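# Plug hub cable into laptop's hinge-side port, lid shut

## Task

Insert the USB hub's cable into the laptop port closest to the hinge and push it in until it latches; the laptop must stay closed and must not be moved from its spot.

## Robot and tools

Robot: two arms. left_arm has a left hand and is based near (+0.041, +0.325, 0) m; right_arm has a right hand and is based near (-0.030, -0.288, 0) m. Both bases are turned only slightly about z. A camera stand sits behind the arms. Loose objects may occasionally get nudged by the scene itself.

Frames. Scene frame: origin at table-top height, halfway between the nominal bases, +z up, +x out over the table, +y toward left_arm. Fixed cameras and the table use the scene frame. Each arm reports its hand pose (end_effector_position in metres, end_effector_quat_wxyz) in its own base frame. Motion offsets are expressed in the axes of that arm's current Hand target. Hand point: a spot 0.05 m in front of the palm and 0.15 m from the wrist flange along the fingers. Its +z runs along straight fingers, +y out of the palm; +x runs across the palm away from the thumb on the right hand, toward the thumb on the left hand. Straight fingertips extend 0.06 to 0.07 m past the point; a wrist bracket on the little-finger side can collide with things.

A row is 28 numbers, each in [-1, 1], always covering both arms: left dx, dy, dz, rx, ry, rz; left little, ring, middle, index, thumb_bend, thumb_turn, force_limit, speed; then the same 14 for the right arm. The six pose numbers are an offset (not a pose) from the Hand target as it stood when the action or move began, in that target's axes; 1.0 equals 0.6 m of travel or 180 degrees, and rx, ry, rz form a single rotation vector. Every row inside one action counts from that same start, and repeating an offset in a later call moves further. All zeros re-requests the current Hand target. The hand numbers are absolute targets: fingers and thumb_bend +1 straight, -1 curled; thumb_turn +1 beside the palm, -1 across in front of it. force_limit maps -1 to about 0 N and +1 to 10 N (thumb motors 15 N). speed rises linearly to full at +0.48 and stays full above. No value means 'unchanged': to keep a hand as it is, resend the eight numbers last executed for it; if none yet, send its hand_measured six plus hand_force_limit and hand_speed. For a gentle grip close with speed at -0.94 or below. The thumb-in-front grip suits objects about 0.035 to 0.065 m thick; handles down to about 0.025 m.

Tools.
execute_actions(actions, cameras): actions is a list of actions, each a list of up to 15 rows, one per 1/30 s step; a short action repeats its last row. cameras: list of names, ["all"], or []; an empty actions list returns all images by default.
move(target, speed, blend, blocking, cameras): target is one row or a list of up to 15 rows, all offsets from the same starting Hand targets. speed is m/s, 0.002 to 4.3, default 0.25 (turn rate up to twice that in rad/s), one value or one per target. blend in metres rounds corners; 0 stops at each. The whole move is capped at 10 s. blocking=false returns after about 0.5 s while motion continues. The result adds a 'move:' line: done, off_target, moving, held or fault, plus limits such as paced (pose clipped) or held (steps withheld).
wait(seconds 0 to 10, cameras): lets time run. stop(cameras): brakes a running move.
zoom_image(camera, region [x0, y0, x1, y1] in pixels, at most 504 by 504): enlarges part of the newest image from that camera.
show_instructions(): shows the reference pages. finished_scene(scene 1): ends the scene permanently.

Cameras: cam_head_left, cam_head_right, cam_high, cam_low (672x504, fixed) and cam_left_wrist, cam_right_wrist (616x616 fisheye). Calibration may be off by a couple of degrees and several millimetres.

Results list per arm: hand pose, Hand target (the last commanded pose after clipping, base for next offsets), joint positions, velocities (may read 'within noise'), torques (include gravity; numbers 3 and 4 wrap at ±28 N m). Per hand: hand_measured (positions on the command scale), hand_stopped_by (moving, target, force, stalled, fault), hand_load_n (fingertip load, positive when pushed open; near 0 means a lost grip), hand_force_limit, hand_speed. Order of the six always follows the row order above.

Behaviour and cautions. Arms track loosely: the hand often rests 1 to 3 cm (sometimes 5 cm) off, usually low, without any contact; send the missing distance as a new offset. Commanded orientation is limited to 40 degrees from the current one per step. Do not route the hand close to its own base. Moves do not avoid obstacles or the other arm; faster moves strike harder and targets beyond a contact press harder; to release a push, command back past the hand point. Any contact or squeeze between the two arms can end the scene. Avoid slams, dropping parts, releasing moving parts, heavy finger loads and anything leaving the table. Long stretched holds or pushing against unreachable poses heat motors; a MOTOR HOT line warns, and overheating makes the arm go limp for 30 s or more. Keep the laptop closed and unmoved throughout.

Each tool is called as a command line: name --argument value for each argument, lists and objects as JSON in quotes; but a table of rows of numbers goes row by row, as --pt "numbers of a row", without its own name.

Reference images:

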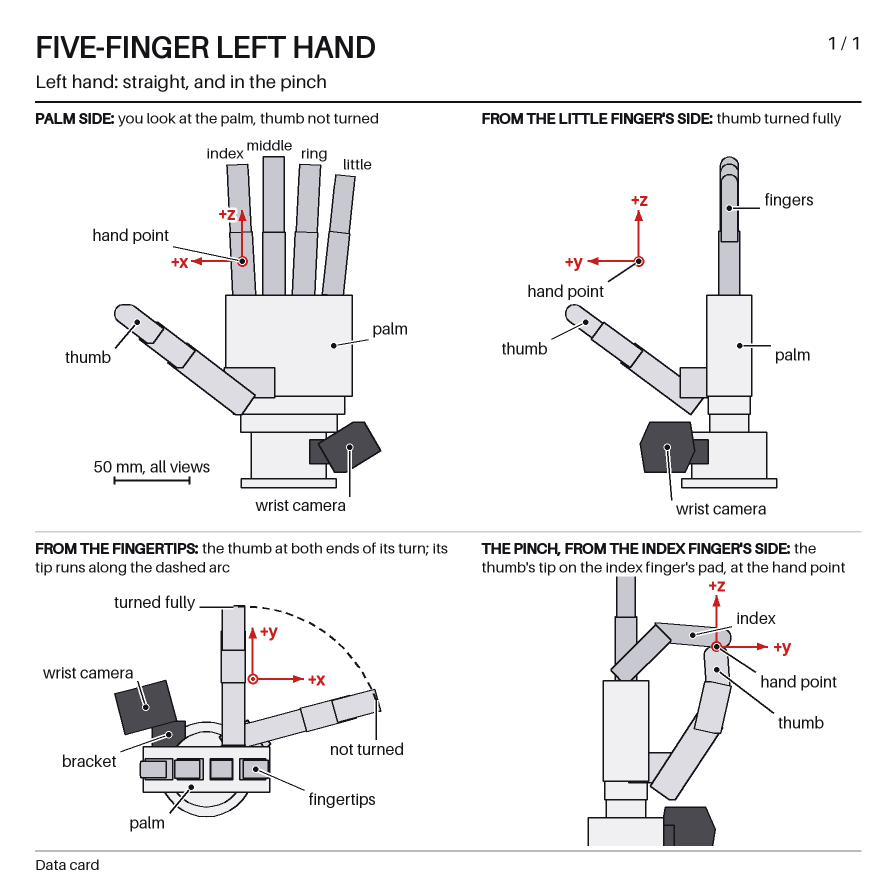

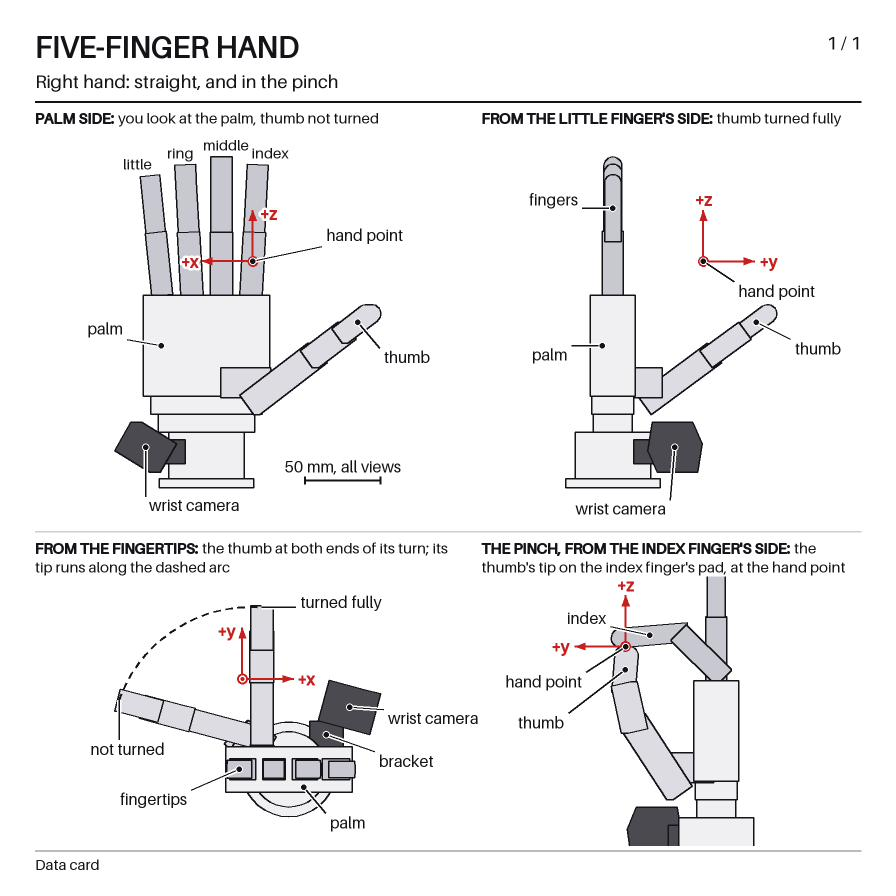

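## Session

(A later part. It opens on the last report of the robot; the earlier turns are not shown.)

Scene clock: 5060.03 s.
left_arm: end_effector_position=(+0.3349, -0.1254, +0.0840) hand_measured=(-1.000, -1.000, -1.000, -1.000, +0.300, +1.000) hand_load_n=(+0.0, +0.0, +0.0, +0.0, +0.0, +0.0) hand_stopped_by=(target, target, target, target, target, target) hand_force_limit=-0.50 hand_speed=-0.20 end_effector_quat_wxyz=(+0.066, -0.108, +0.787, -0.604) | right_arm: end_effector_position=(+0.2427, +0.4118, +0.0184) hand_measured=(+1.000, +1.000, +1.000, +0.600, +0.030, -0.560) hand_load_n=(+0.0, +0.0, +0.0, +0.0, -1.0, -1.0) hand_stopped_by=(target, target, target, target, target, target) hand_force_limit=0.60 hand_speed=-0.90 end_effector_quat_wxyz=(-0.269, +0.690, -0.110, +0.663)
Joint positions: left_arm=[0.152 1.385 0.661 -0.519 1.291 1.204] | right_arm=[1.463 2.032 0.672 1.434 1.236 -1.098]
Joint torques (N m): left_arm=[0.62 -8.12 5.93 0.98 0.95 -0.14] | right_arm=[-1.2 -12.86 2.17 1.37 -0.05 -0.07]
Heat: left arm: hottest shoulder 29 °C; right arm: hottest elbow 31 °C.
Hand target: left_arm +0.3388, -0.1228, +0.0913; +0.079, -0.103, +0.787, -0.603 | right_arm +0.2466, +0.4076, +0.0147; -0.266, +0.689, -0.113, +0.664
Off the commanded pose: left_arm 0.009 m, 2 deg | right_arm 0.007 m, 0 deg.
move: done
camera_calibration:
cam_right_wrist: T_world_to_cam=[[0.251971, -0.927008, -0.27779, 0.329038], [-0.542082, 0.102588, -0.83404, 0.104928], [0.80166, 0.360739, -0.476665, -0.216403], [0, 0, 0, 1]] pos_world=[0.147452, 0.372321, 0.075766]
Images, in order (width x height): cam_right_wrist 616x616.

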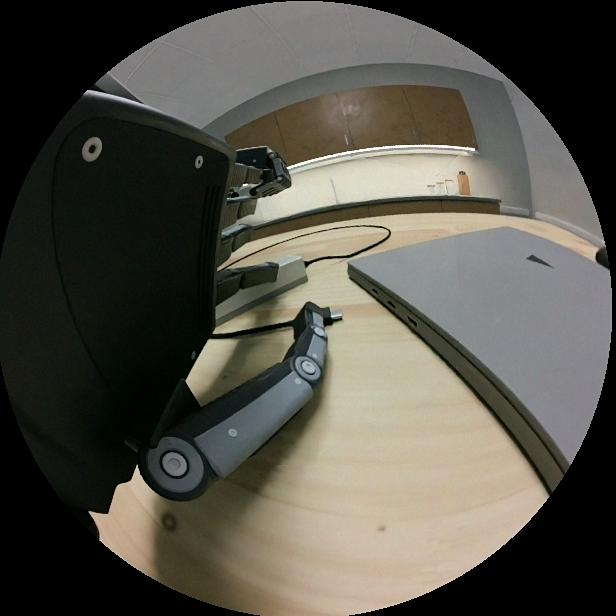

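move --target '[0,0,0,0,0,0,-1,-1,-1,-1,0.3,1,-0.5,-0.2,0,0,0.005,0,0,0,1,1,1,0.6,0.03,-0.56,0.6,-0.9]' --speed 0.04 --cameras '["cam_right_wrist"]'

zoom_image --camera "cam_right_wrist" --region '[280, 280, 360, 360]'

Scene clock: 5065.53 s.
left_arm: end_effector_position=(+0.3349, -0.1254, +0.0840) hand_measured=(-1.000, -1.000, -1.000, -1.000, +0.300, +1.000) hand_load_n=(+0.0, +0.0, +0.0, +0.5, +0.0, +0.0) hand_stopped_by=(target, target, target, target, target, target) hand_force_limit=-0.50 hand_speed=-0.20 end_effector_quat_wxyz=(+0.066, -0.108, +0.787, -0.604) | right_arm: end_effector_position=(+0.2456, +0.4113, +0.0185) hand_measured=(+1.000, +1.000, +1.000, +0.600, +0.030, -0.560) hand_load_n=(+0.0, +0.0, +0.0, +0.0, -1.0, -0.5) hand_stopped_by=(target, target, target, target, target, target) hand_force_limit=0.60 hand_speed=-0.90 end_effector_quat_wxyz=(-0.268, +0.690, -0.110, +0.664)
Joint positions: left_arm=[0.152 1.385 0.661 -0.519 1.291 1.204] | right_arm=[1.456 2.032 0.672 1.434 1.229 -1.098]
Joint torques (N m): left_arm=[0.67 -7.88 5.96 0.94 0.94 -0.14] | right_arm=[-1.32 -12.81 2.44 1.32 -0.05 -0.06]
Heat: left arm: hottest shoulder 29 °C; right arm: hottest elbow 31 °C.
Hand target: left_arm +0.3388, -0.1228, +0.0913; +0.079, -0.103, +0.787, -0.603 | right_arm +0.2496, +0.4082, +0.0147; -0.266, +0.689, -0.113, +0.665
Off the commanded pose: left_arm 0.009 m, 2 deg | right_arm 0.006 m, 0 deg.
move: done
camera_calibration:
cam_right_wrist: T_world_to_cam=[[0.251459, -0.927203, -0.277604, 0.328075], [-0.541572, 0.102922, -0.83433, 0.106358], [0.802164, 0.360142, -0.476267, -0.218467], [0, 0, 0, 1]] pos_world=[0.15035, 0.371925, 0.0757635]
Images, in order (width x height): cam_right_wrist 616x616.

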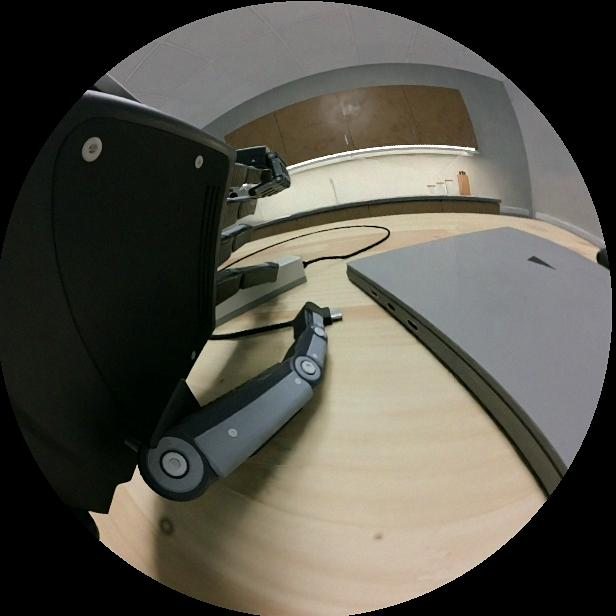

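Scaled by 6.300 from the camera's 616x616 image, which has a finer 880x880 frame.

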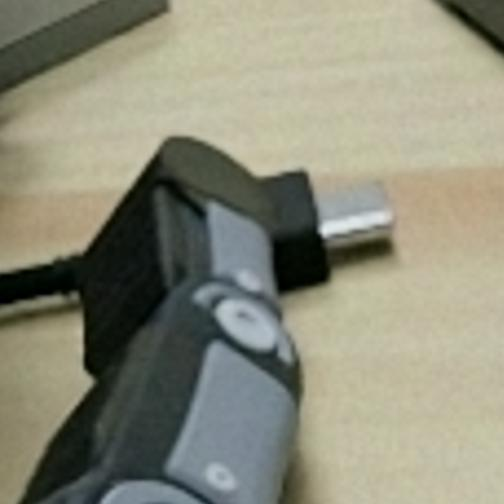

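move --target '[0,0,0,0,0,0,-1,-1,-1,-1,0.3,1,-0.5,-0.2,-0.0043,0.0026,0,0,0,0,1,1,1,0.15,0.03,-0.56,0.6,-0.6]' --speed 0.04 --cameras '["cam_right_wrist"]'

zoom_image --camera "cam_right_wrist" --region '[280, 280, 360, 360]'

Scene clock: 5068.83 s.
left_arm: end_effector_position=(+0.3349, -0.1254, +0.0840) hand_measured=(-1.000, -1.000, -1.000, -1.000, +0.300, +1.000) hand_load_n=(+0.0, +0.0, +0.0, +0.0, +0.0, -0.5) hand_stopped_by=(target, target, target, target, target, target) hand_force_limit=-0.50 hand_speed=-0.20 end_effector_quat_wxyz=(+0.066, -0.108, +0.787, -0.604) | right_arm: end_effector_position=(+0.2458, +0.4113, +0.0186) hand_measured=(+1.000, +1.000, +1.000, +0.150, +0.030, -0.560) hand_load_n=(+0.0, +0.0, +0.0, +0.0, -0.5, -0.5) hand_stopped_by=(target, target, target, target, target, target) hand_force_limit=0.60 hand_speed=-0.60 end_effector_quat_wxyz=(-0.269, +0.689, -0.111, +0.664)
Joint positions: left_arm=[0.152 1.385 0.661 -0.519 1.291 1.204] | right_arm=[1.455 2.032 0.672 1.436 1.229 -1.098]
Joint torques (N m): left_arm=[0.67 -8 5.97 0.96 0.94 -0.15] | right_arm=[-1.26 -11.93 2.58 1.48 -0.06 -0.06]
Heat: left arm: hottest shoulder 29 °C; right arm: hottest elbow 31 °C.
Hand target: left_arm +0.3388, -0.1228, +0.0913; +0.079, -0.103, +0.787, -0.603 | right_arm +0.2496, +0.4083, +0.0118; -0.266, +0.689, -0.113, +0.664
Off the commanded pose: left_arm 0.009 m, 2 deg | right_arm 0.008 m, 0 deg.
move: done
camera_calibration:
cam_right_wrist: T_world_to_cam=[[0.25155, -0.926668, -0.279301, 0.327842], [-0.54135, 0.104502, -0.834278, 0.105847], [0.802286, 0.361062, -0.475364, -0.219021], [0, 0, 0, 1]] pos_world=[0.150549, 0.37182, 0.075758]
Images, in order (width x height): cam_right_wrist 616x616.

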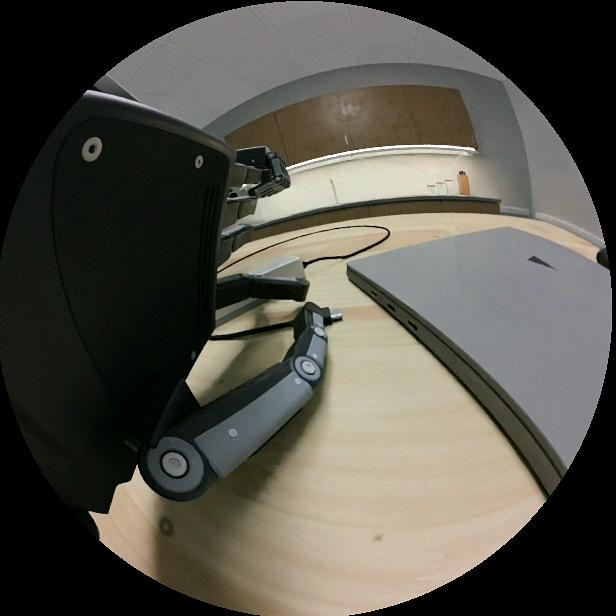

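Scaled by 6.300 from the camera's 616x616 image, which has a finer 880x880 frame.

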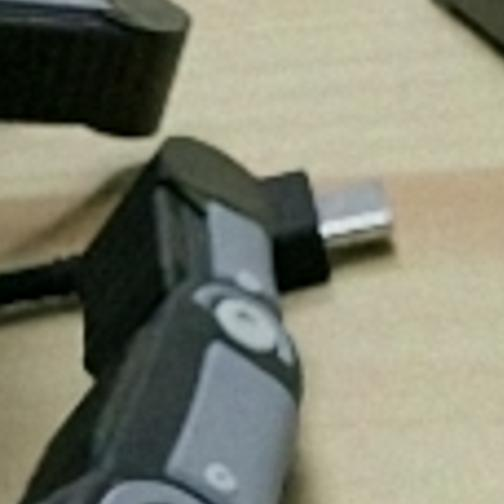

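move --target '[0,0,0,0,0,0,-1,-1,-1,-1,0.3,1,-0.5,-0.2,0,0,0,0,0,0,1,1,1,-0.35,0.03,-0.56,0.6,-0.92]' --speed 0.04 --cameras '["cam_right_wrist","cam_left_wrist"]'

zoom_image --camera "cam_right_wrist" --region '[280, 280, 360, 360]'

Scene clock: 5074.67 s.
left_arm: end_effector_position=(+0.3349, -0.1254, +0.0840) hand_measured=(-1.000, -1.000, -1.000, -1.000, +0.300, +1.000) hand_load_n=(+0.0, +0.0, +0.0, +0.0, +0.0, +0.0) hand_stopped_by=(target, target, target, target, target, target) hand_force_limit=-0.50 hand_speed=-0.20 end_effector_quat_wxyz=(+0.066, -0.108, +0.787, -0.604) | right_arm: end_effector_position=(+0.2465, +0.4124, +0.0199) hand_measured=(+1.000, +1.000, +1.000, -0.146, +0.030, -0.560) hand_load_n=(+0.0, +0.0, +0.0, +6.5, -2.5, -2.5) hand_stopped_by=(target, target, target, force, target, target) hand_force_limit=0.60 hand_speed=-0.92 end_effector_quat_wxyz=(-0.274, +0.687, -0.113, +0.663)
Joint positions: left_arm=[0.152 1.385 0.661 -0.519 1.291 1.204] | right_arm=[1.454 2.032 0.672 1.448 1.224 -1.098]
Joint torques (N m): left_arm=[0.62 -8.12 5.9 0.96 0.95 -0.14] | right_arm=[-0.97 -11.93 2.51 1.03 0.11 -0.06]
Heat: left arm: hottest shoulder 29 °C; right arm: hottest elbow 31 °C.
Hand target: left_arm +0.3388, -0.1228, +0.0913; +0.079, -0.103, +0.787, -0.603 | right_arm +0.2496, +0.4082, +0.0118; -0.266, +0.689, -0.113, +0.665
Off the commanded pose: left_arm 0.009 m, 2 deg | right_arm 0.010 m, 1 deg.
move: done
camera_calibration:
cam_left_wrist: T_world_to_cam=[[-0.109501, -0.307221, 0.945317, -0.081491], [-0.951784, 0.306587, -0.0106114, 0.360605], [-0.286562, -0.900899, -0.325979, 0.12633], [0, 0, 0, 1]] pos_world=[0.370496, -0.0217818, 0.122042]
cam_right_wrist: T_world_to_cam=[[0.255108, -0.922724, -0.288964, 0.326729], [-0.540232, 0.111835, -0.834052, 0.103853], [0.801916, 0.368881, -0.469955, -0.222589], [0, 0, 0, 1]] pos_world=[0.151252, 0.371975, 0.076425]
Images, in order (width x height): cam_left_wrist 616x616, cam_right_wrist 616x616.

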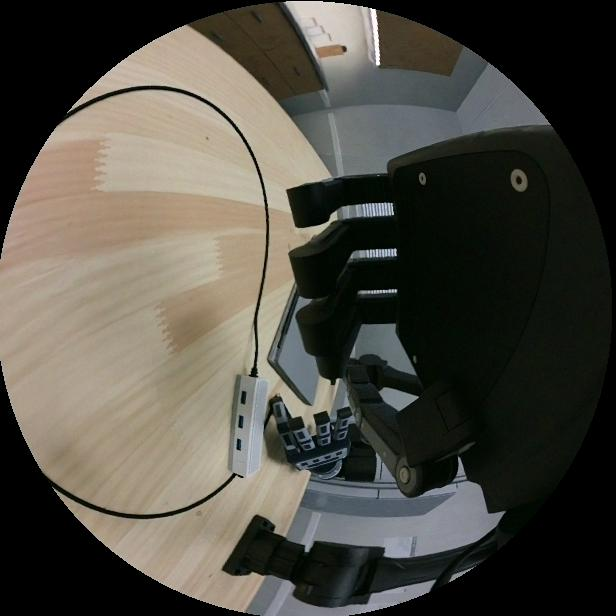

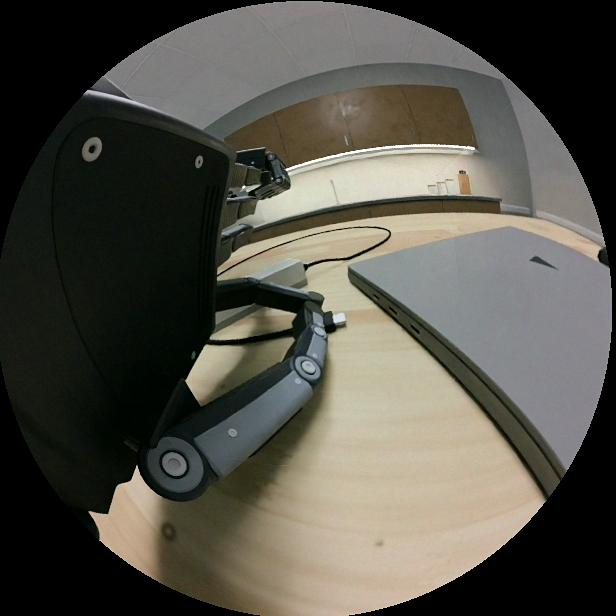

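Scaled by 6.300 from the camera's 616x616 image, which has a finer 880x880 frame.

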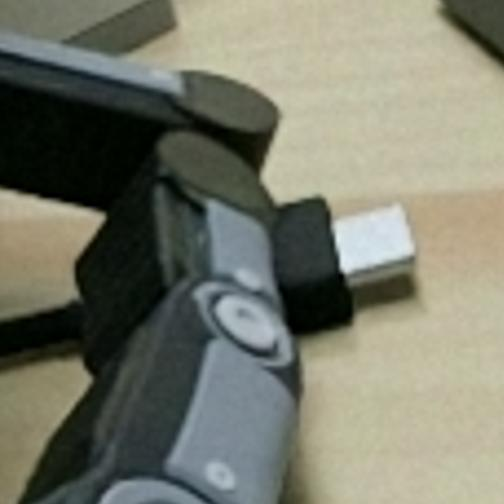

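zoom_image --camera "cam_left_wrist" --region '[255, 375, 295, 415]'

zoom_image --camera "cam_right_wrist" --region '[310, 300, 350, 340]'

Scaled by 12.600 from the camera's 616x616 image, which has a finer 880x880 frame.

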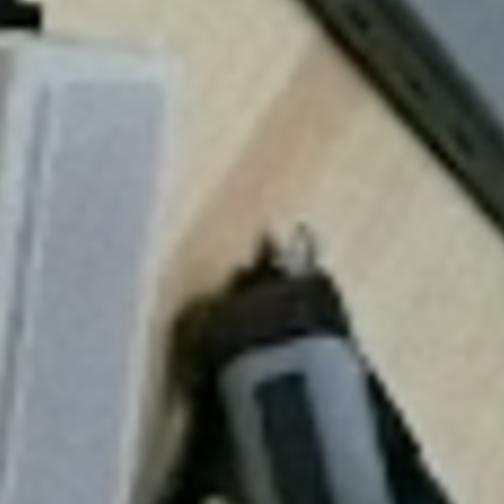

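Scaled by 12.600 from the camera's 616x616 image, which has a finer 880x880 frame.

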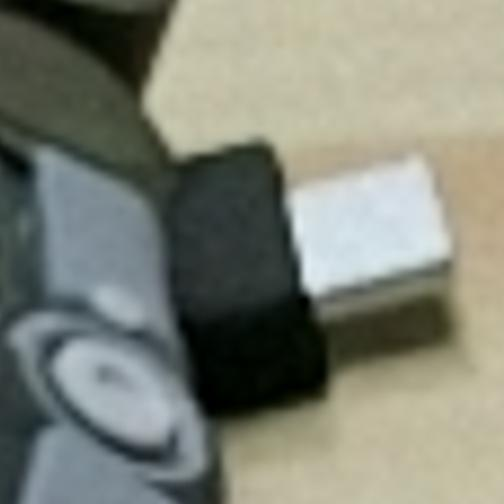

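move --pt "0 0 0 0 0 0 -1 -1 -1 -1 0.3 1 -0.5 -0.2 0.0171 -0.0103 0.0005 0 0 0 1 1 1 -0.35 0.03 -0.56 0.6 -0.92" --pt "0 0 0 0 0 0 -1 -1 -1 -1 0.3 1 -0.5 -0.2 0.0320 -0.0277 -0.0008 0 0 0 1 1 1 -0.35 0.03 -0.56 0.6 -0.92" --speed 0.04 --cameras '["cam_right_wrist","cam_left_wrist"]'

zoom_image --camera "cam_right_wrist" --region '[300, 290, 340, 330]'

zoom_image --camera "cam_left_wrist" --region '[260, 380, 290, 410]'

Scene clock: 5111.70 s.
left_arm: end_effector_position=(+0.3349, -0.1254, +0.0840) hand_measured=(-1.000, -1.000, -1.000, -1.000, +0.300, +1.000) hand_load_n=(+0.0, +0.0, +0.0, +0.0, +0.0, +0.0) hand_stopped_by=(target, target, target, target, target, target) hand_force_limit=-0.50 hand_speed=-0.20 end_effector_quat_wxyz=(+0.066, -0.108, +0.787, -0.604) | right_arm: end_effector_position=(+0.2465, +0.4114, +0.0260) hand_measured=(+1.000, +1.000, +1.000, -0.148, +0.030, -0.560) hand_load_n=(+0.0, +0.0, +0.0, +0.0, +0.0, +0.5) hand_stopped_by=(target, target, target, force, target, target) hand_force_limit=0.60 hand_speed=-0.92 end_effector_quat_wxyz=(-0.262, +0.692, -0.106, +0.664)
Joint positions: left_arm=[0.152 1.385 0.661 -0.519 1.291 1.204] | right_arm=[1.454 2.002 0.671 1.389 1.23 -1.098]
Joint torques (N m): left_arm=[0.73 -8.06 5.93 0.99 0.94 -0.13] | right_arm=[-0.62 -16.09 2.66 0.61 0.13 -0.09]
Heat: left arm: hottest shoulder 29 °C; right arm: hottest elbow 31 °C.
Hand target: left_arm +0.3388, -0.1228, +0.0913; +0.079, -0.103, +0.787, -0.603 | right_arm +0.2476, +0.4122, +0.0368; -0.266, +0.689, -0.113, +0.665
Off the commanded pose: left_arm 0.009 m, 2 deg | right_arm 0.011 m, 1 deg.
move: off_target (right_arm)
camera_calibration:
cam_left_wrist: T_world_to_cam=[[-0.109501, -0.307221, 0.945317, -0.081491], [-0.951784, 0.306587, -0.0106114, 0.360605], [-0.286562, -0.900899, -0.325979, 0.12633], [0, 0, 0, 1]] pos_world=[0.370496, -0.0217818, 0.122042]
cam_right_wrist: T_world_to_cam=[[0.248466, -0.932176, -0.263274, 0.332432], [-0.542825, 0.0911105, -0.834889, 0.118321], [0.80225, 0.350353, -0.48337, -0.211429], [0, 0, 0, 1]] pos_world=[0.151248, 0.37318, 0.0841068]
Images, in order (width x height): cam_left_wrist 616x616, cam_right_wrist 616x616.

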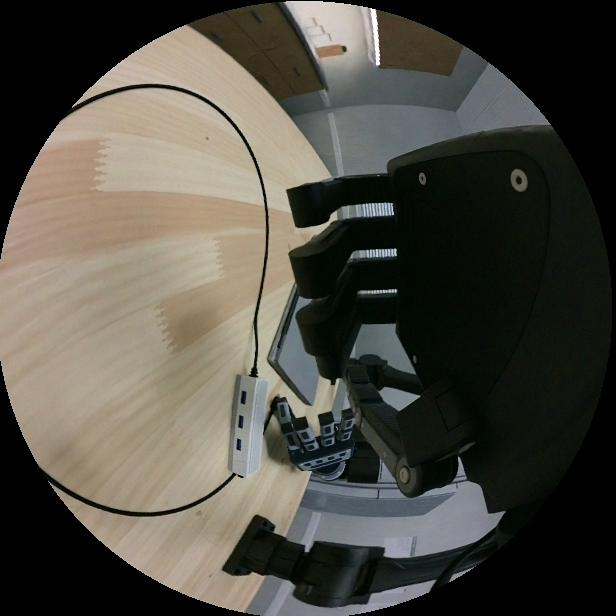

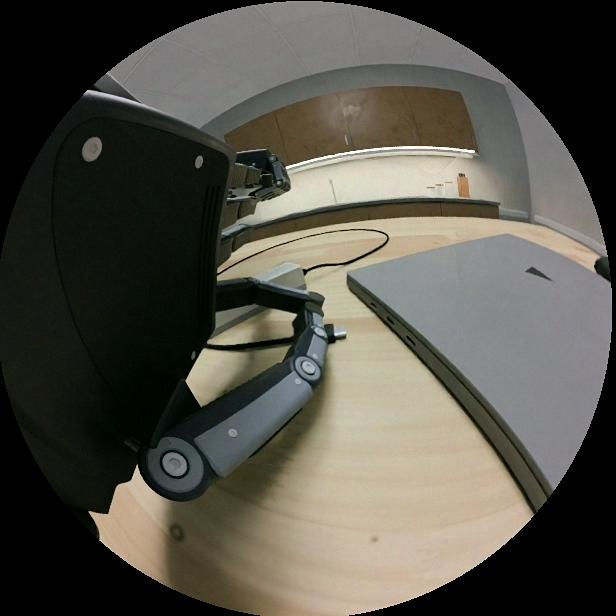

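Scaled by 12.600 from the camera's 616x616 image, which has a finer 880x880 frame.

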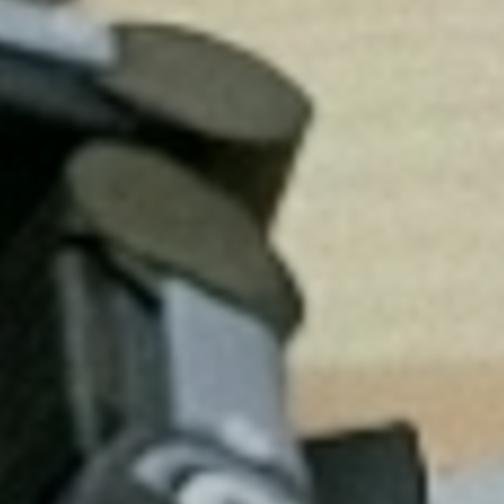

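Scaled by 16.800 from the camera's 616x616 image, which has a finer 880x880 frame.

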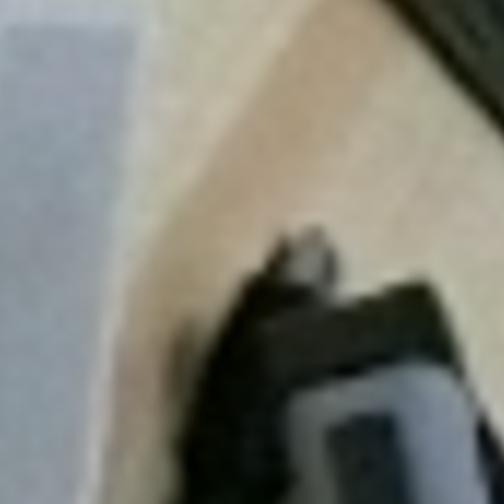

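move --target '[0,0,0,0,0,0,-1,-1,-1,-1,0.3,1,-0.5,-0.2,0,0,-0.008,0,0,0,1,1,1,0.5,0.03,-0.56,0.6,-0.6]' --speed 0.04 --cameras '["cam_right_wrist","cam_left_wrist"]'

zoom_image --camera "cam_right_wrist" --region '[280, 290, 360, 370]'

zoom_image --camera "cam_left_wrist" --region '[260, 380, 290, 410]'

Scene clock: 5157.17 s.
left_arm: end_effector_position=(+0.3349, -0.1254, +0.0840) hand_measured=(-1.000, -1.000, -1.000, -1.000, +0.300, +1.000) hand_load_n=(+0.0, +0.0, +0.0, +0.0, +0.0, -0.5) hand_stopped_by=(target, target, target, target, target, target) hand_force_limit=-0.50 hand_speed=-0.20 end_effector_quat_wxyz=(+0.066, -0.108, +0.787, -0.604) | right_arm: end_effector_position=(+0.2462, +0.4074, +0.0250) hand_measured=(+1.000, +1.000, +1.000, +0.500, +0.030, -0.560) hand_load_n=(+0.0, +0.0, +0.0, +0.0, +0.5, +0.0) hand_stopped_by=(target, target, target, target, target, target) hand_force_limit=0.60 hand_speed=-0.60 end_effector_quat_wxyz=(-0.257, +0.693, -0.108, +0.665)
Joint positions: left_arm=[0.152 1.385 0.661 -0.519 1.291 1.204] | right_arm=[1.454 2.002 0.666 1.389 1.241 -1.098]
Joint torques (N m): left_arm=[0.73 -7.94 5.93 0.95 0.94 -0.14] | right_arm=[0.21 -15.97 2.62 0.8 0.12 -0.1]
Heat: left arm: hottest shoulder 29 °C; right arm: hottest elbow 31 °C.
Hand target: left_arm +0.3388, -0.1228, +0.0913; +0.079, -0.103, +0.787, -0.603 | right_arm +0.2430, +0.4110, +0.0366; -0.266, +0.689, -0.113, +0.665
Off the commanded pose: left_arm 0.009 m, 2 deg | right_arm 0.013 m, 1 deg.
move: off_target (right_arm)
camera_calibration:
cam_left_wrist: T_world_to_cam=[[-0.109501, -0.307221, 0.945317, -0.081491], [-0.951784, 0.306587, -0.0106114, 0.360605], [-0.286562, -0.900899, -0.325979, 0.12633], [0, 0, 0, 1]] pos_world=[0.370496, -0.0217818, 0.122042]
cam_right_wrist: T_world_to_cam=[[0.238553, -0.935953, -0.259005, 0.332367], [-0.542795, 0.0926504, -0.834739, 0.116992], [0.805274, 0.339716, -0.485929, -0.206655], [0, 0, 0, 1]] pos_world=[0.15063, 0.370444, 0.0833225]
Images, in order (width x height): cam_left_wrist 616x616, cam_right_wrist 616x616.

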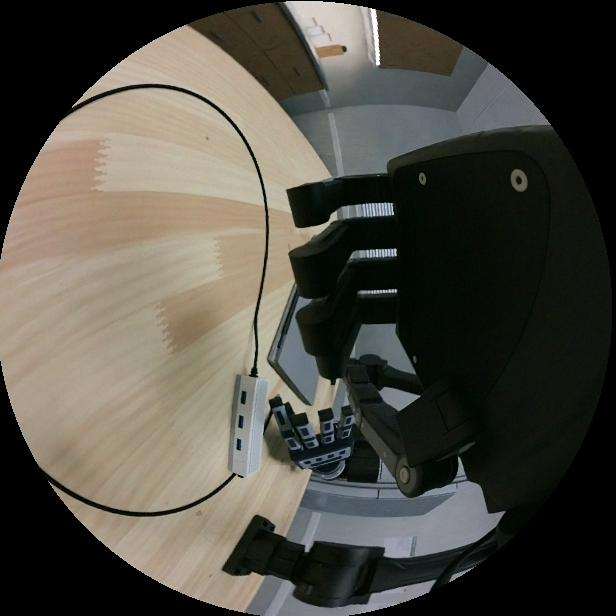

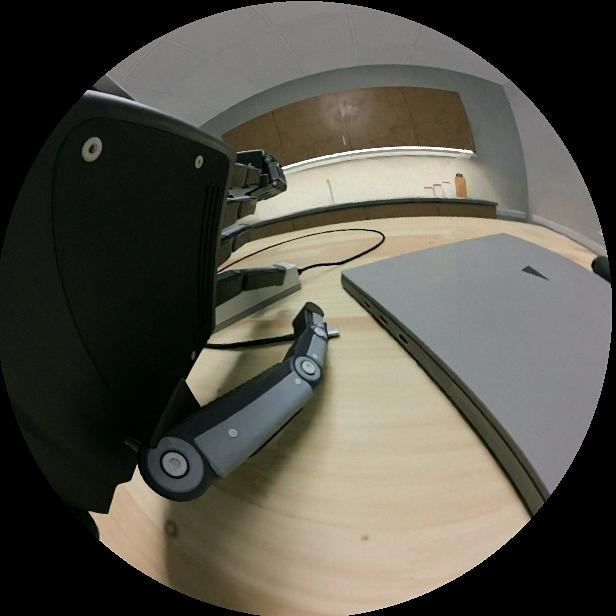

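Scaled by 6.300 from the camera's 616x616 image, which has a finer 880x880 frame.

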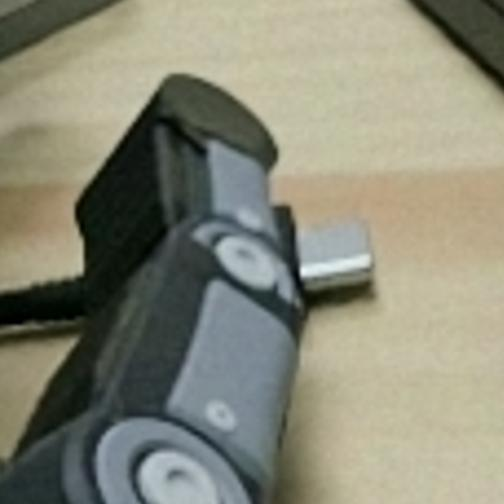

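Scaled by 16.800 from the camera's 616x616 image, which has a finer 880x880 frame.

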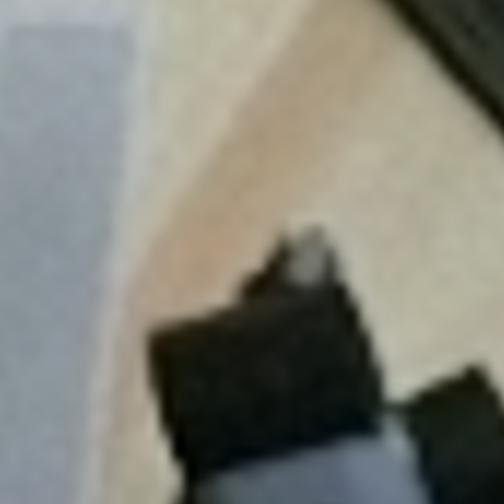

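zoom_image --camera "cam_right_wrist" --region '[320, 260, 420, 360]'

Scaled by 5.040 from the camera's 616x616 image, which has a finer 880x880 frame.

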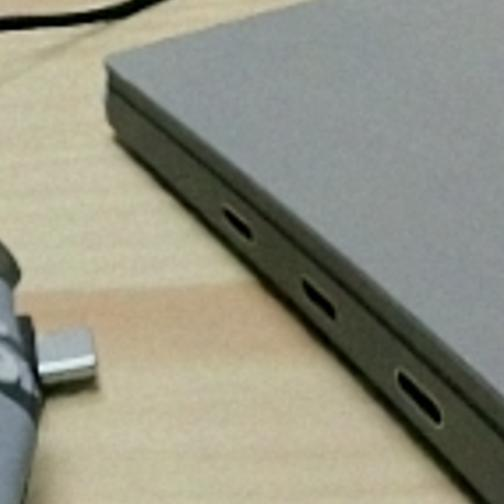

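move --target '[0,0,0,0,0,0,-1,-1,-1,-1,0.3,1,-0.5,-0.2,-0.0225,0.0098,0.0002,0,0,0,1,1,1,0.5,0.03,-0.56,0.6,-0.6]' --speed 0.04 --cameras '["cam_right_wrist"]'

zoom_image --camera "cam_right_wrist" --region '[280, 280, 360, 360]'

Scene clock: 5191.37 s.
left_arm: end_effector_position=(+0.3349, -0.1254, +0.0840) hand_measured=(-1.000, -1.000, -1.000, -1.000, +0.300, +1.000) hand_load_n=(+0.0, +0.5, +0.0, +0.0, +0.0, +0.0) hand_stopped_by=(target, target, target, target, target, target) hand_force_limit=-0.50 hand_speed=-0.20 end_effector_quat_wxyz=(+0.066, -0.108, +0.787, -0.604) | right_arm: end_effector_position=(+0.2459, +0.4074, +0.0239) hand_measured=(+1.000, +1.000, +1.000, +0.500, +0.030, -0.560) hand_load_n=(+0.0, +0.0, +0.0, +0.0, +0.0, +0.0) hand_stopped_by=(target, target, target, target, target, target) hand_force_limit=0.60 hand_speed=-0.60 end_effector_quat_wxyz=(-0.258, +0.692, -0.110, +0.665)
Joint positions: left_arm=[0.152 1.385 0.661 -0.519 1.291 1.204] | right_arm=[1.455 2.007 0.666 1.399 1.241 -1.098]
Joint torques (N m): left_arm=[0.79 -8.12 5.93 0.95 0.94 -0.14] | right_arm=[0.21 -12.45 3.66 1.69 0.13 -0.07]
Heat: left arm: hottest shoulder 29 °C; right arm: hottest shoulder 30 °C.
Hand target: left_arm +0.3388, -0.1228, +0.0913; +0.079, -0.103, +0.787, -0.603 | right_arm +0.2430, +0.4131, +0.0220; -0.266, +0.689, -0.113, +0.665
Off the commanded pose: left_arm 0.009 m, 2 deg | right_arm 0.007 m, 1 deg.
move: done
camera_calibration:
cam_right_wrist: T_world_to_cam=[[0.238657, -0.934749, -0.263226, 0.331808], [-0.54243, 0.0965155, -0.834539, 0.114196], [0.805489, 0.34195, -0.484001, -0.207915], [0, 0, 0, 1]] pos_world=[0.150229, 0.370232, 0.0820107]
Images, in order (width x height): cam_right_wrist 616x616.

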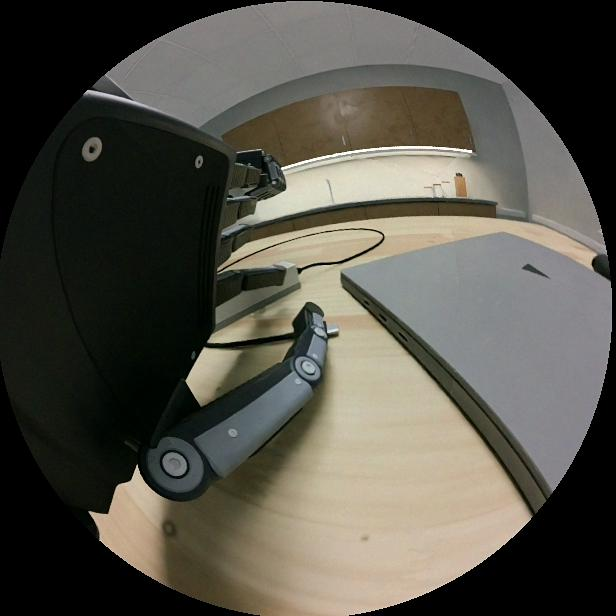

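Scaled by 6.300 from the camera's 616x616 image, which has a finer 880x880 frame.

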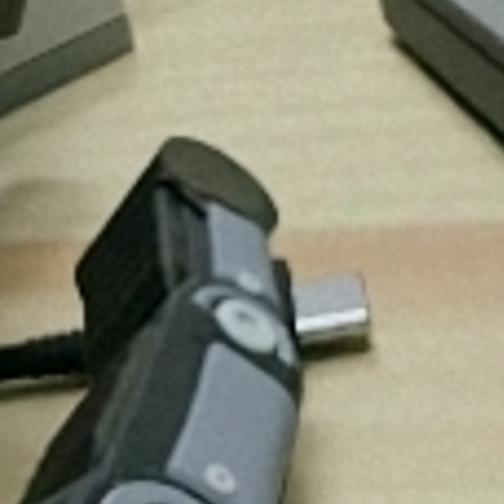

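move --pt "0 0 0 0 0 0 -1 -1 -1 -1 0.3 1 -0.5 -0.2 -0.0062 -0.0112 -0.0185 0 0 0 1 1 1 0.5 0.03 -0.56 0.6 -0.6" --pt "0 0 0 0 0 0 -1 -1 -1 -1 0.3 1 -0.5 -0.2 -0.0262 0.0009 -0.0191 0 0 0 1 1 1 0.5 0.03 -0.56 0.6 -0.6" --speed 0.06 --cameras '["cam_right_wrist"]'

zoom_image --camera "cam_right_wrist" --region '[280, 280, 360, 360]'

Scene clock: 5205.93 s.
left_arm: end_effector_position=(+0.3349, -0.1254, +0.0840) hand_measured=(-1.000, -1.000, -1.000, -1.000, +0.300, +1.000) hand_load_n=(+0.0, +0.0, +0.0, +0.0, +0.0, -0.5) hand_stopped_by=(target, target, target, target, target, target) hand_force_limit=-0.50 hand_speed=-0.20 end_effector_quat_wxyz=(+0.066, -0.108, +0.787, -0.604) | right_arm: end_effector_position=(+0.2330, +0.4144, +0.0178) hand_measured=(+1.000, +1.000, +1.000, +0.500, +0.030, -0.560) hand_load_n=(+0.0, +0.0, +0.0, +0.0, -2.0, -3.0) hand_stopped_by=(target, target, target, target, target, target) hand_force_limit=0.60 hand_speed=-0.60 end_effector_quat_wxyz=(-0.267, +0.688, -0.118, +0.665)
Joint positions: left_arm=[0.152 1.385 0.661 -0.519 1.291 1.204] | right_arm=[1.488 2.041 0.684 1.448 1.274 -1.106]
Joint torques (N m): left_arm=[0.79 -8 5.89 0.98 0.93 -0.15] | right_arm=[0.09 -11.05 3.67 1.22 0.04 -0.07]
Heat: left arm: hottest shoulder 29 °C; right arm: hottest elbow 30 °C.
Hand target: left_arm +0.3388, -0.1228, +0.0913; +0.079, -0.103, +0.787, -0.603 | right_arm +0.2305, +0.4182, +0.0080; -0.266, +0.689, -0.113, +0.664
Off the commanded pose: left_arm 0.009 m, 2 deg | right_arm 0.011 m, 1 deg.
move: off_target (right_arm)
camera_calibration:
cam_right_wrist: T_world_to_cam=[[0.239321, -0.927776, -0.28628, 0.337185], [-0.540379, 0.11769, -0.833151, 0.0922018], [0.80667, 0.35409, -0.473185, -0.20838], [0, 0, 0, 1]] pos_world=[0.137222, 0.375767, 0.0747449]
Images, in order (width x height): cam_right_wrist 616x616.

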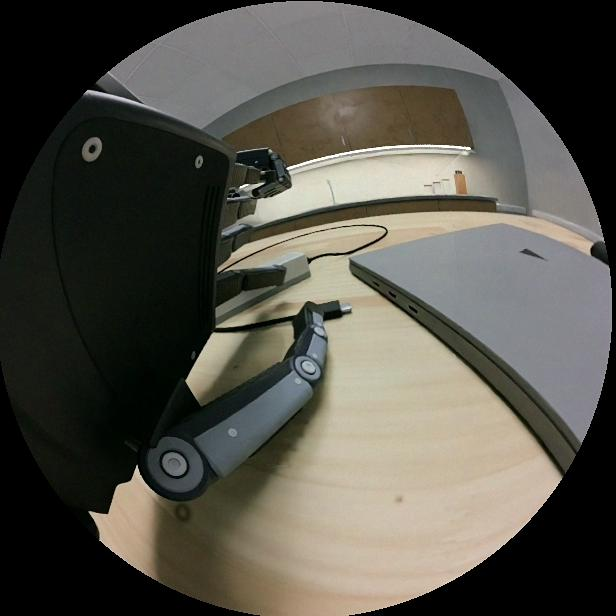

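Scaled by 6.300 from the camera's 616x616 image, which has a finer 880x880 frame.

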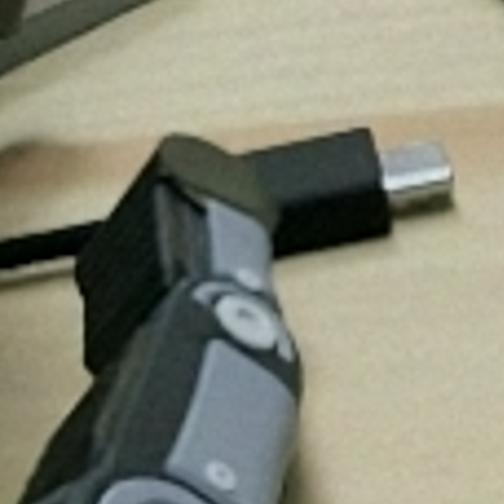

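move --target '[0,0,0,0,0,0,-1,-1,-1,-1,0.3,1,-0.5,-0.2,0.0130,0.0137,0.0063,0,0,0,1,1,1,0.5,0.03,-0.56,0.6,-0.6]' --speed 0.04 --cameras '["cam_right_wrist"]'

zoom_image --camera "cam_right_wrist" --region '[280, 280, 360, 360]'

Scene clock: 5212.37 s.
left_arm: end_effector_position=(+0.3349, -0.1254, +0.0840) hand_measured=(-1.000, -1.000, -1.000, -1.000, +0.300, +1.000) hand_load_n=(+0.0, +0.0, +0.0, +0.0, +0.0, -0.5) hand_stopped_by=(target, target, target, target, target, target) hand_force_limit=-0.50 hand_speed=-0.20 end_effector_quat_wxyz=(+0.066, -0.108, +0.787, -0.604) | right_arm: end_effector_position=(+0.2335, +0.4146, +0.0179) hand_measured=(+1.000, +1.000, +1.000, +0.500, +0.030, -0.560) hand_load_n=(+0.0, +0.0, +0.0, +0.0, -2.5, -2.0) hand_stopped_by=(target, target, target, target, target, target) hand_force_limit=0.60 hand_speed=-0.60 end_effector_quat_wxyz=(-0.273, +0.687, -0.114, +0.663)
Joint positions: left_arm=[0.152 1.385 0.661 -0.519 1.291 1.204] | right_arm=[1.486 2.041 0.677 1.459 1.259 -1.106]
Joint torques (N m): left_arm=[0.67 -8 5.93 0.95 0.95 -0.15] | right_arm=[-1.08 -12.4 1.83 1.01 0.01 -0.05]
Heat: left arm: hottest shoulder 29 °C; right arm: hottest elbow 31 °C.
Hand target: left_arm +0.3388, -0.1228, +0.0913; +0.079, -0.103, +0.787, -0.603 | right_arm +0.2365, +0.4082, +0.0105; -0.266, +0.689, -0.113, +0.665
Off the commanded pose: left_arm 0.009 m, 2 deg | right_arm 0.010 m, 1 deg.
move: done
camera_calibration:
cam_right_wrist: T_world_to_cam=[[0.252055, -0.923565, -0.288957, 0.332582], [-0.540435, 0.113353, -0.833715, 0.0943453], [0.802744, 0.366305, -0.470555, -0.213005], [0, 0, 0, 1]] pos_world=[0.138146, 0.374492, 0.0745287]
Images, in order (width x height): cam_right_wrist 616x616.

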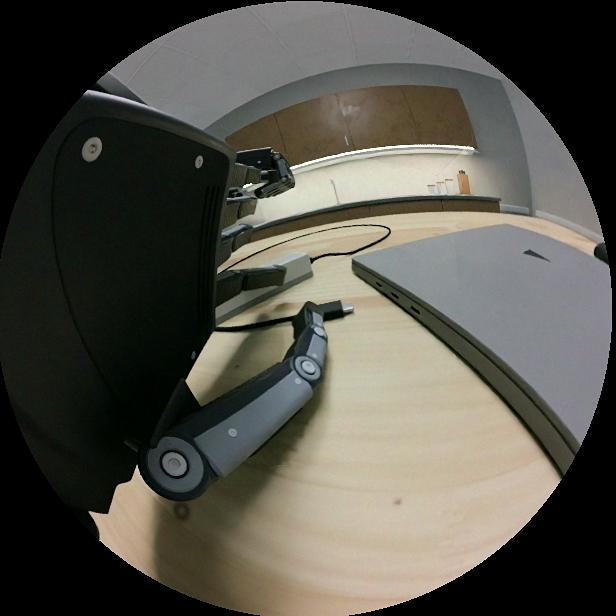

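Scaled by 6.300 from the camera's 616x616 image, which has a finer 880x880 frame.

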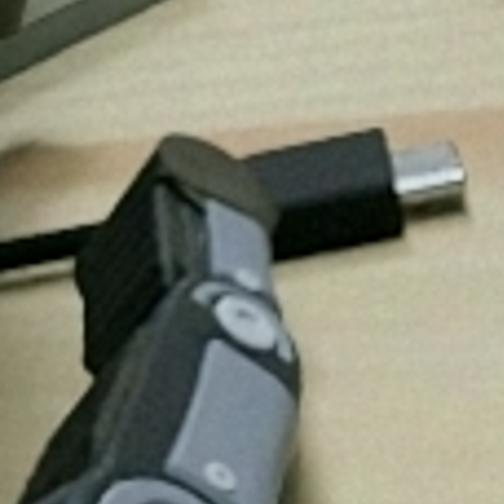

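move --target '[0,0,0,0,0,0,-1,-1,-1,-1,0.3,1,-0.5,-0.2,0.0072,0.0080,0.0080,0,0,0,1,1,1,0.5,0.03,-0.56,0.6,-0.6]' --speed 0.04 --cameras '["cam_right_wrist"]'

zoom_image --camera "cam_right_wrist" --region '[280, 280, 360, 360]'

Scene clock: 5215.47 s.
left_arm: end_effector_position=(+0.3349, -0.1254, +0.0840) hand_measured=(-1.000, -1.000, -1.000, -1.000, +0.300, +1.000) hand_load_n=(+0.0, +0.0, +0.0, +0.0, +0.0, -0.5) hand_stopped_by=(target, target, target, target, target, target) hand_force_limit=-0.50 hand_speed=-0.20 end_effector_quat_wxyz=(+0.066, -0.108, +0.787, -0.604) | right_arm: end_effector_position=(+0.2381, +0.4113, +0.0174) hand_measured=(+1.000, +1.000, +1.000, +0.500, +0.030, -0.560) hand_load_n=(+0.0, -0.5, +0.0, +0.0, -3.5, -3.5) hand_stopped_by=(target, target, target, target, target, target) hand_force_limit=0.60 hand_speed=-0.60 end_effector_quat_wxyz=(-0.274, +0.687, -0.112, +0.663)
Joint positions: left_arm=[0.152 1.385 0.661 -0.519 1.291 1.204] | right_arm=[1.474 2.041 0.668 1.468 1.242 -1.106]
Joint torques (N m): left_arm=[0.73 -8.12 5.94 0.96 0.94 -0.13] | right_arm=[-1.49 -12.98 1.39 1.02 0.05 -0.03]
Heat: left arm: hottest shoulder 29 °C; right arm: hottest elbow 31 °C.
Hand target: left_arm +0.3388, -0.1228, +0.0913; +0.079, -0.103, +0.787, -0.603 | right_arm +0.2426, +0.4031, +0.0119; -0.266, +0.689, -0.113, +0.665
Off the commanded pose: left_arm 0.009 m, 2 deg | right_arm 0.011 m, 1 deg.
move: off_target (right_arm)
camera_calibration:
cam_right_wrist: T_world_to_cam=[[0.256702, -0.922576, -0.288025, 0.326684], [-0.539606, 0.110431, -0.834644, 0.0978382], [0.801829, 0.369675, -0.469479, -0.216903], [0, 0, 0, 1]] pos_world=[0.142853, 0.37077, 0.0739219]
Images, in order (width x height): cam_right_wrist 616x616.

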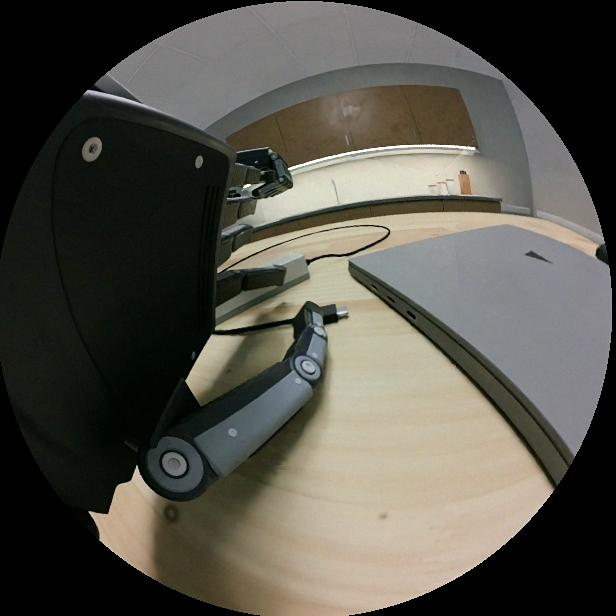

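Scaled by 6.300 from the camera's 616x616 image, which has a finer 880x880 frame.

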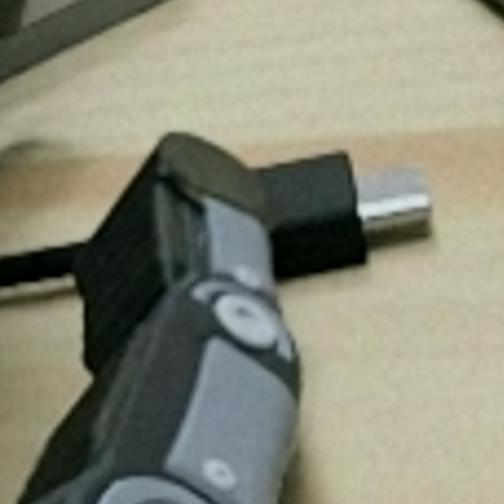

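move --target '[0,0,0,0,0,0,-1,-1,-1,-1,0.3,1,-0.5,-0.2,0.0025,0.0044,0.0060,0,0,0,1,1,1,0.5,0.03,-0.56,0.6,-0.6]' --speed 0.04 --cameras '["cam_right_wrist"]'

zoom_image --camera "cam_right_wrist" --region '[280, 280, 360, 360]'

Scene clock: 5219.37 s.
left_arm: end_effector_position=(+0.3349, -0.1254, +0.0840) hand_measured=(-1.000, -1.000, -1.000, -1.000, +0.300, +1.000) hand_load_n=(+0.0, +0.0, +0.0, +0.0, +0.0, +0.0) hand_stopped_by=(target, target, target, target, target, target) hand_force_limit=-0.50 hand_speed=-0.20 end_effector_quat_wxyz=(+0.066, -0.108, +0.787, -0.604) | right_arm: end_effector_position=(+0.2418, +0.4096, +0.0173) hand_measured=(+1.000, +1.000, +1.000, +0.500, +0.030, -0.560) hand_load_n=(+0.0, +0.0, -0.5, +0.0, -4.0, -4.0) hand_stopped_by=(target, target, target, target, target, target) hand_force_limit=0.60 hand_speed=-0.60 end_effector_quat_wxyz=(-0.275, +0.687, -0.111, +0.663)
Joint positions: left_arm=[0.152 1.385 0.661 -0.519 1.291 1.204] | right_arm=[1.464 2.041 0.663 1.472 1.231 -1.106]
Joint torques (N m): left_arm=[0.73 -8 5.96 0.96 0.95 -0.15] | right_arm=[-1.55 -13.1 1.39 0.95 0.05 -0.01]
Heat: left arm: hottest shoulder 29 °C; right arm: hottest elbow 31 °C.
Hand target: left_arm +0.3388, -0.1228, +0.0913; +0.079, -0.103, +0.787, -0.603 | right_arm +0.2467, +0.4008, +0.0118; -0.266, +0.689, -0.113, +0.665
Off the commanded pose: left_arm 0.009 m, 2 deg | right_arm 0.011 m, 1 deg.
move: off_target (right_arm)
camera_calibration:
cam_right_wrist: T_world_to_cam=[[0.258307, -0.922362, -0.287274, 0.32364], [-0.538957, 0.1092, -0.835225, 0.100266], [0.80175, 0.370573, -0.468906, -0.21966], [0, 0, 0, 1]] pos_world=[0.146553, 0.368964, 0.0737182]
Images, in order (width x height): cam_right_wrist 616x616.

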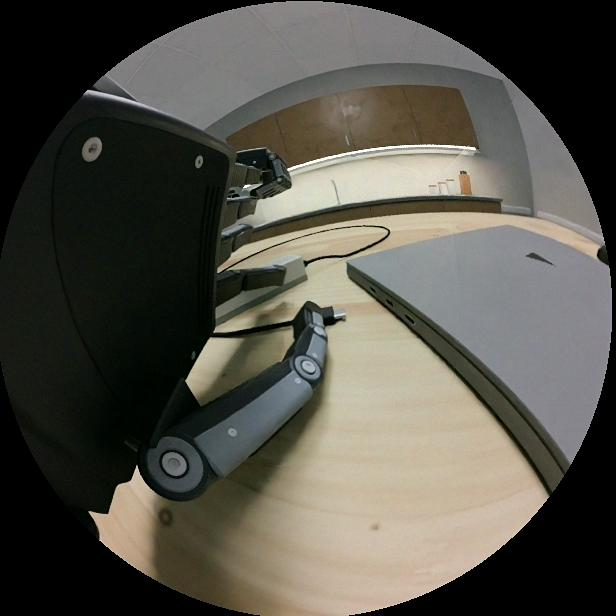

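Scaled by 6.300 from the camera's 616x616 image, which has a finer 880x880 frame.

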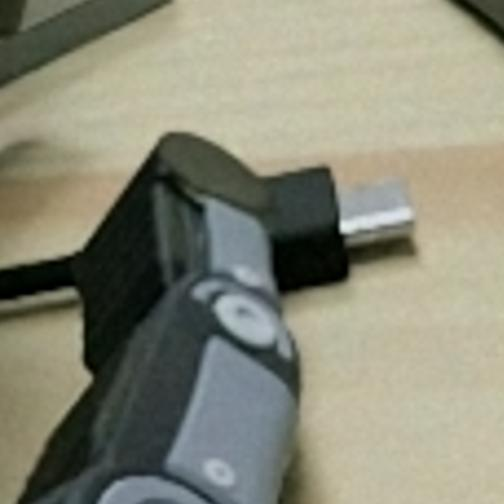

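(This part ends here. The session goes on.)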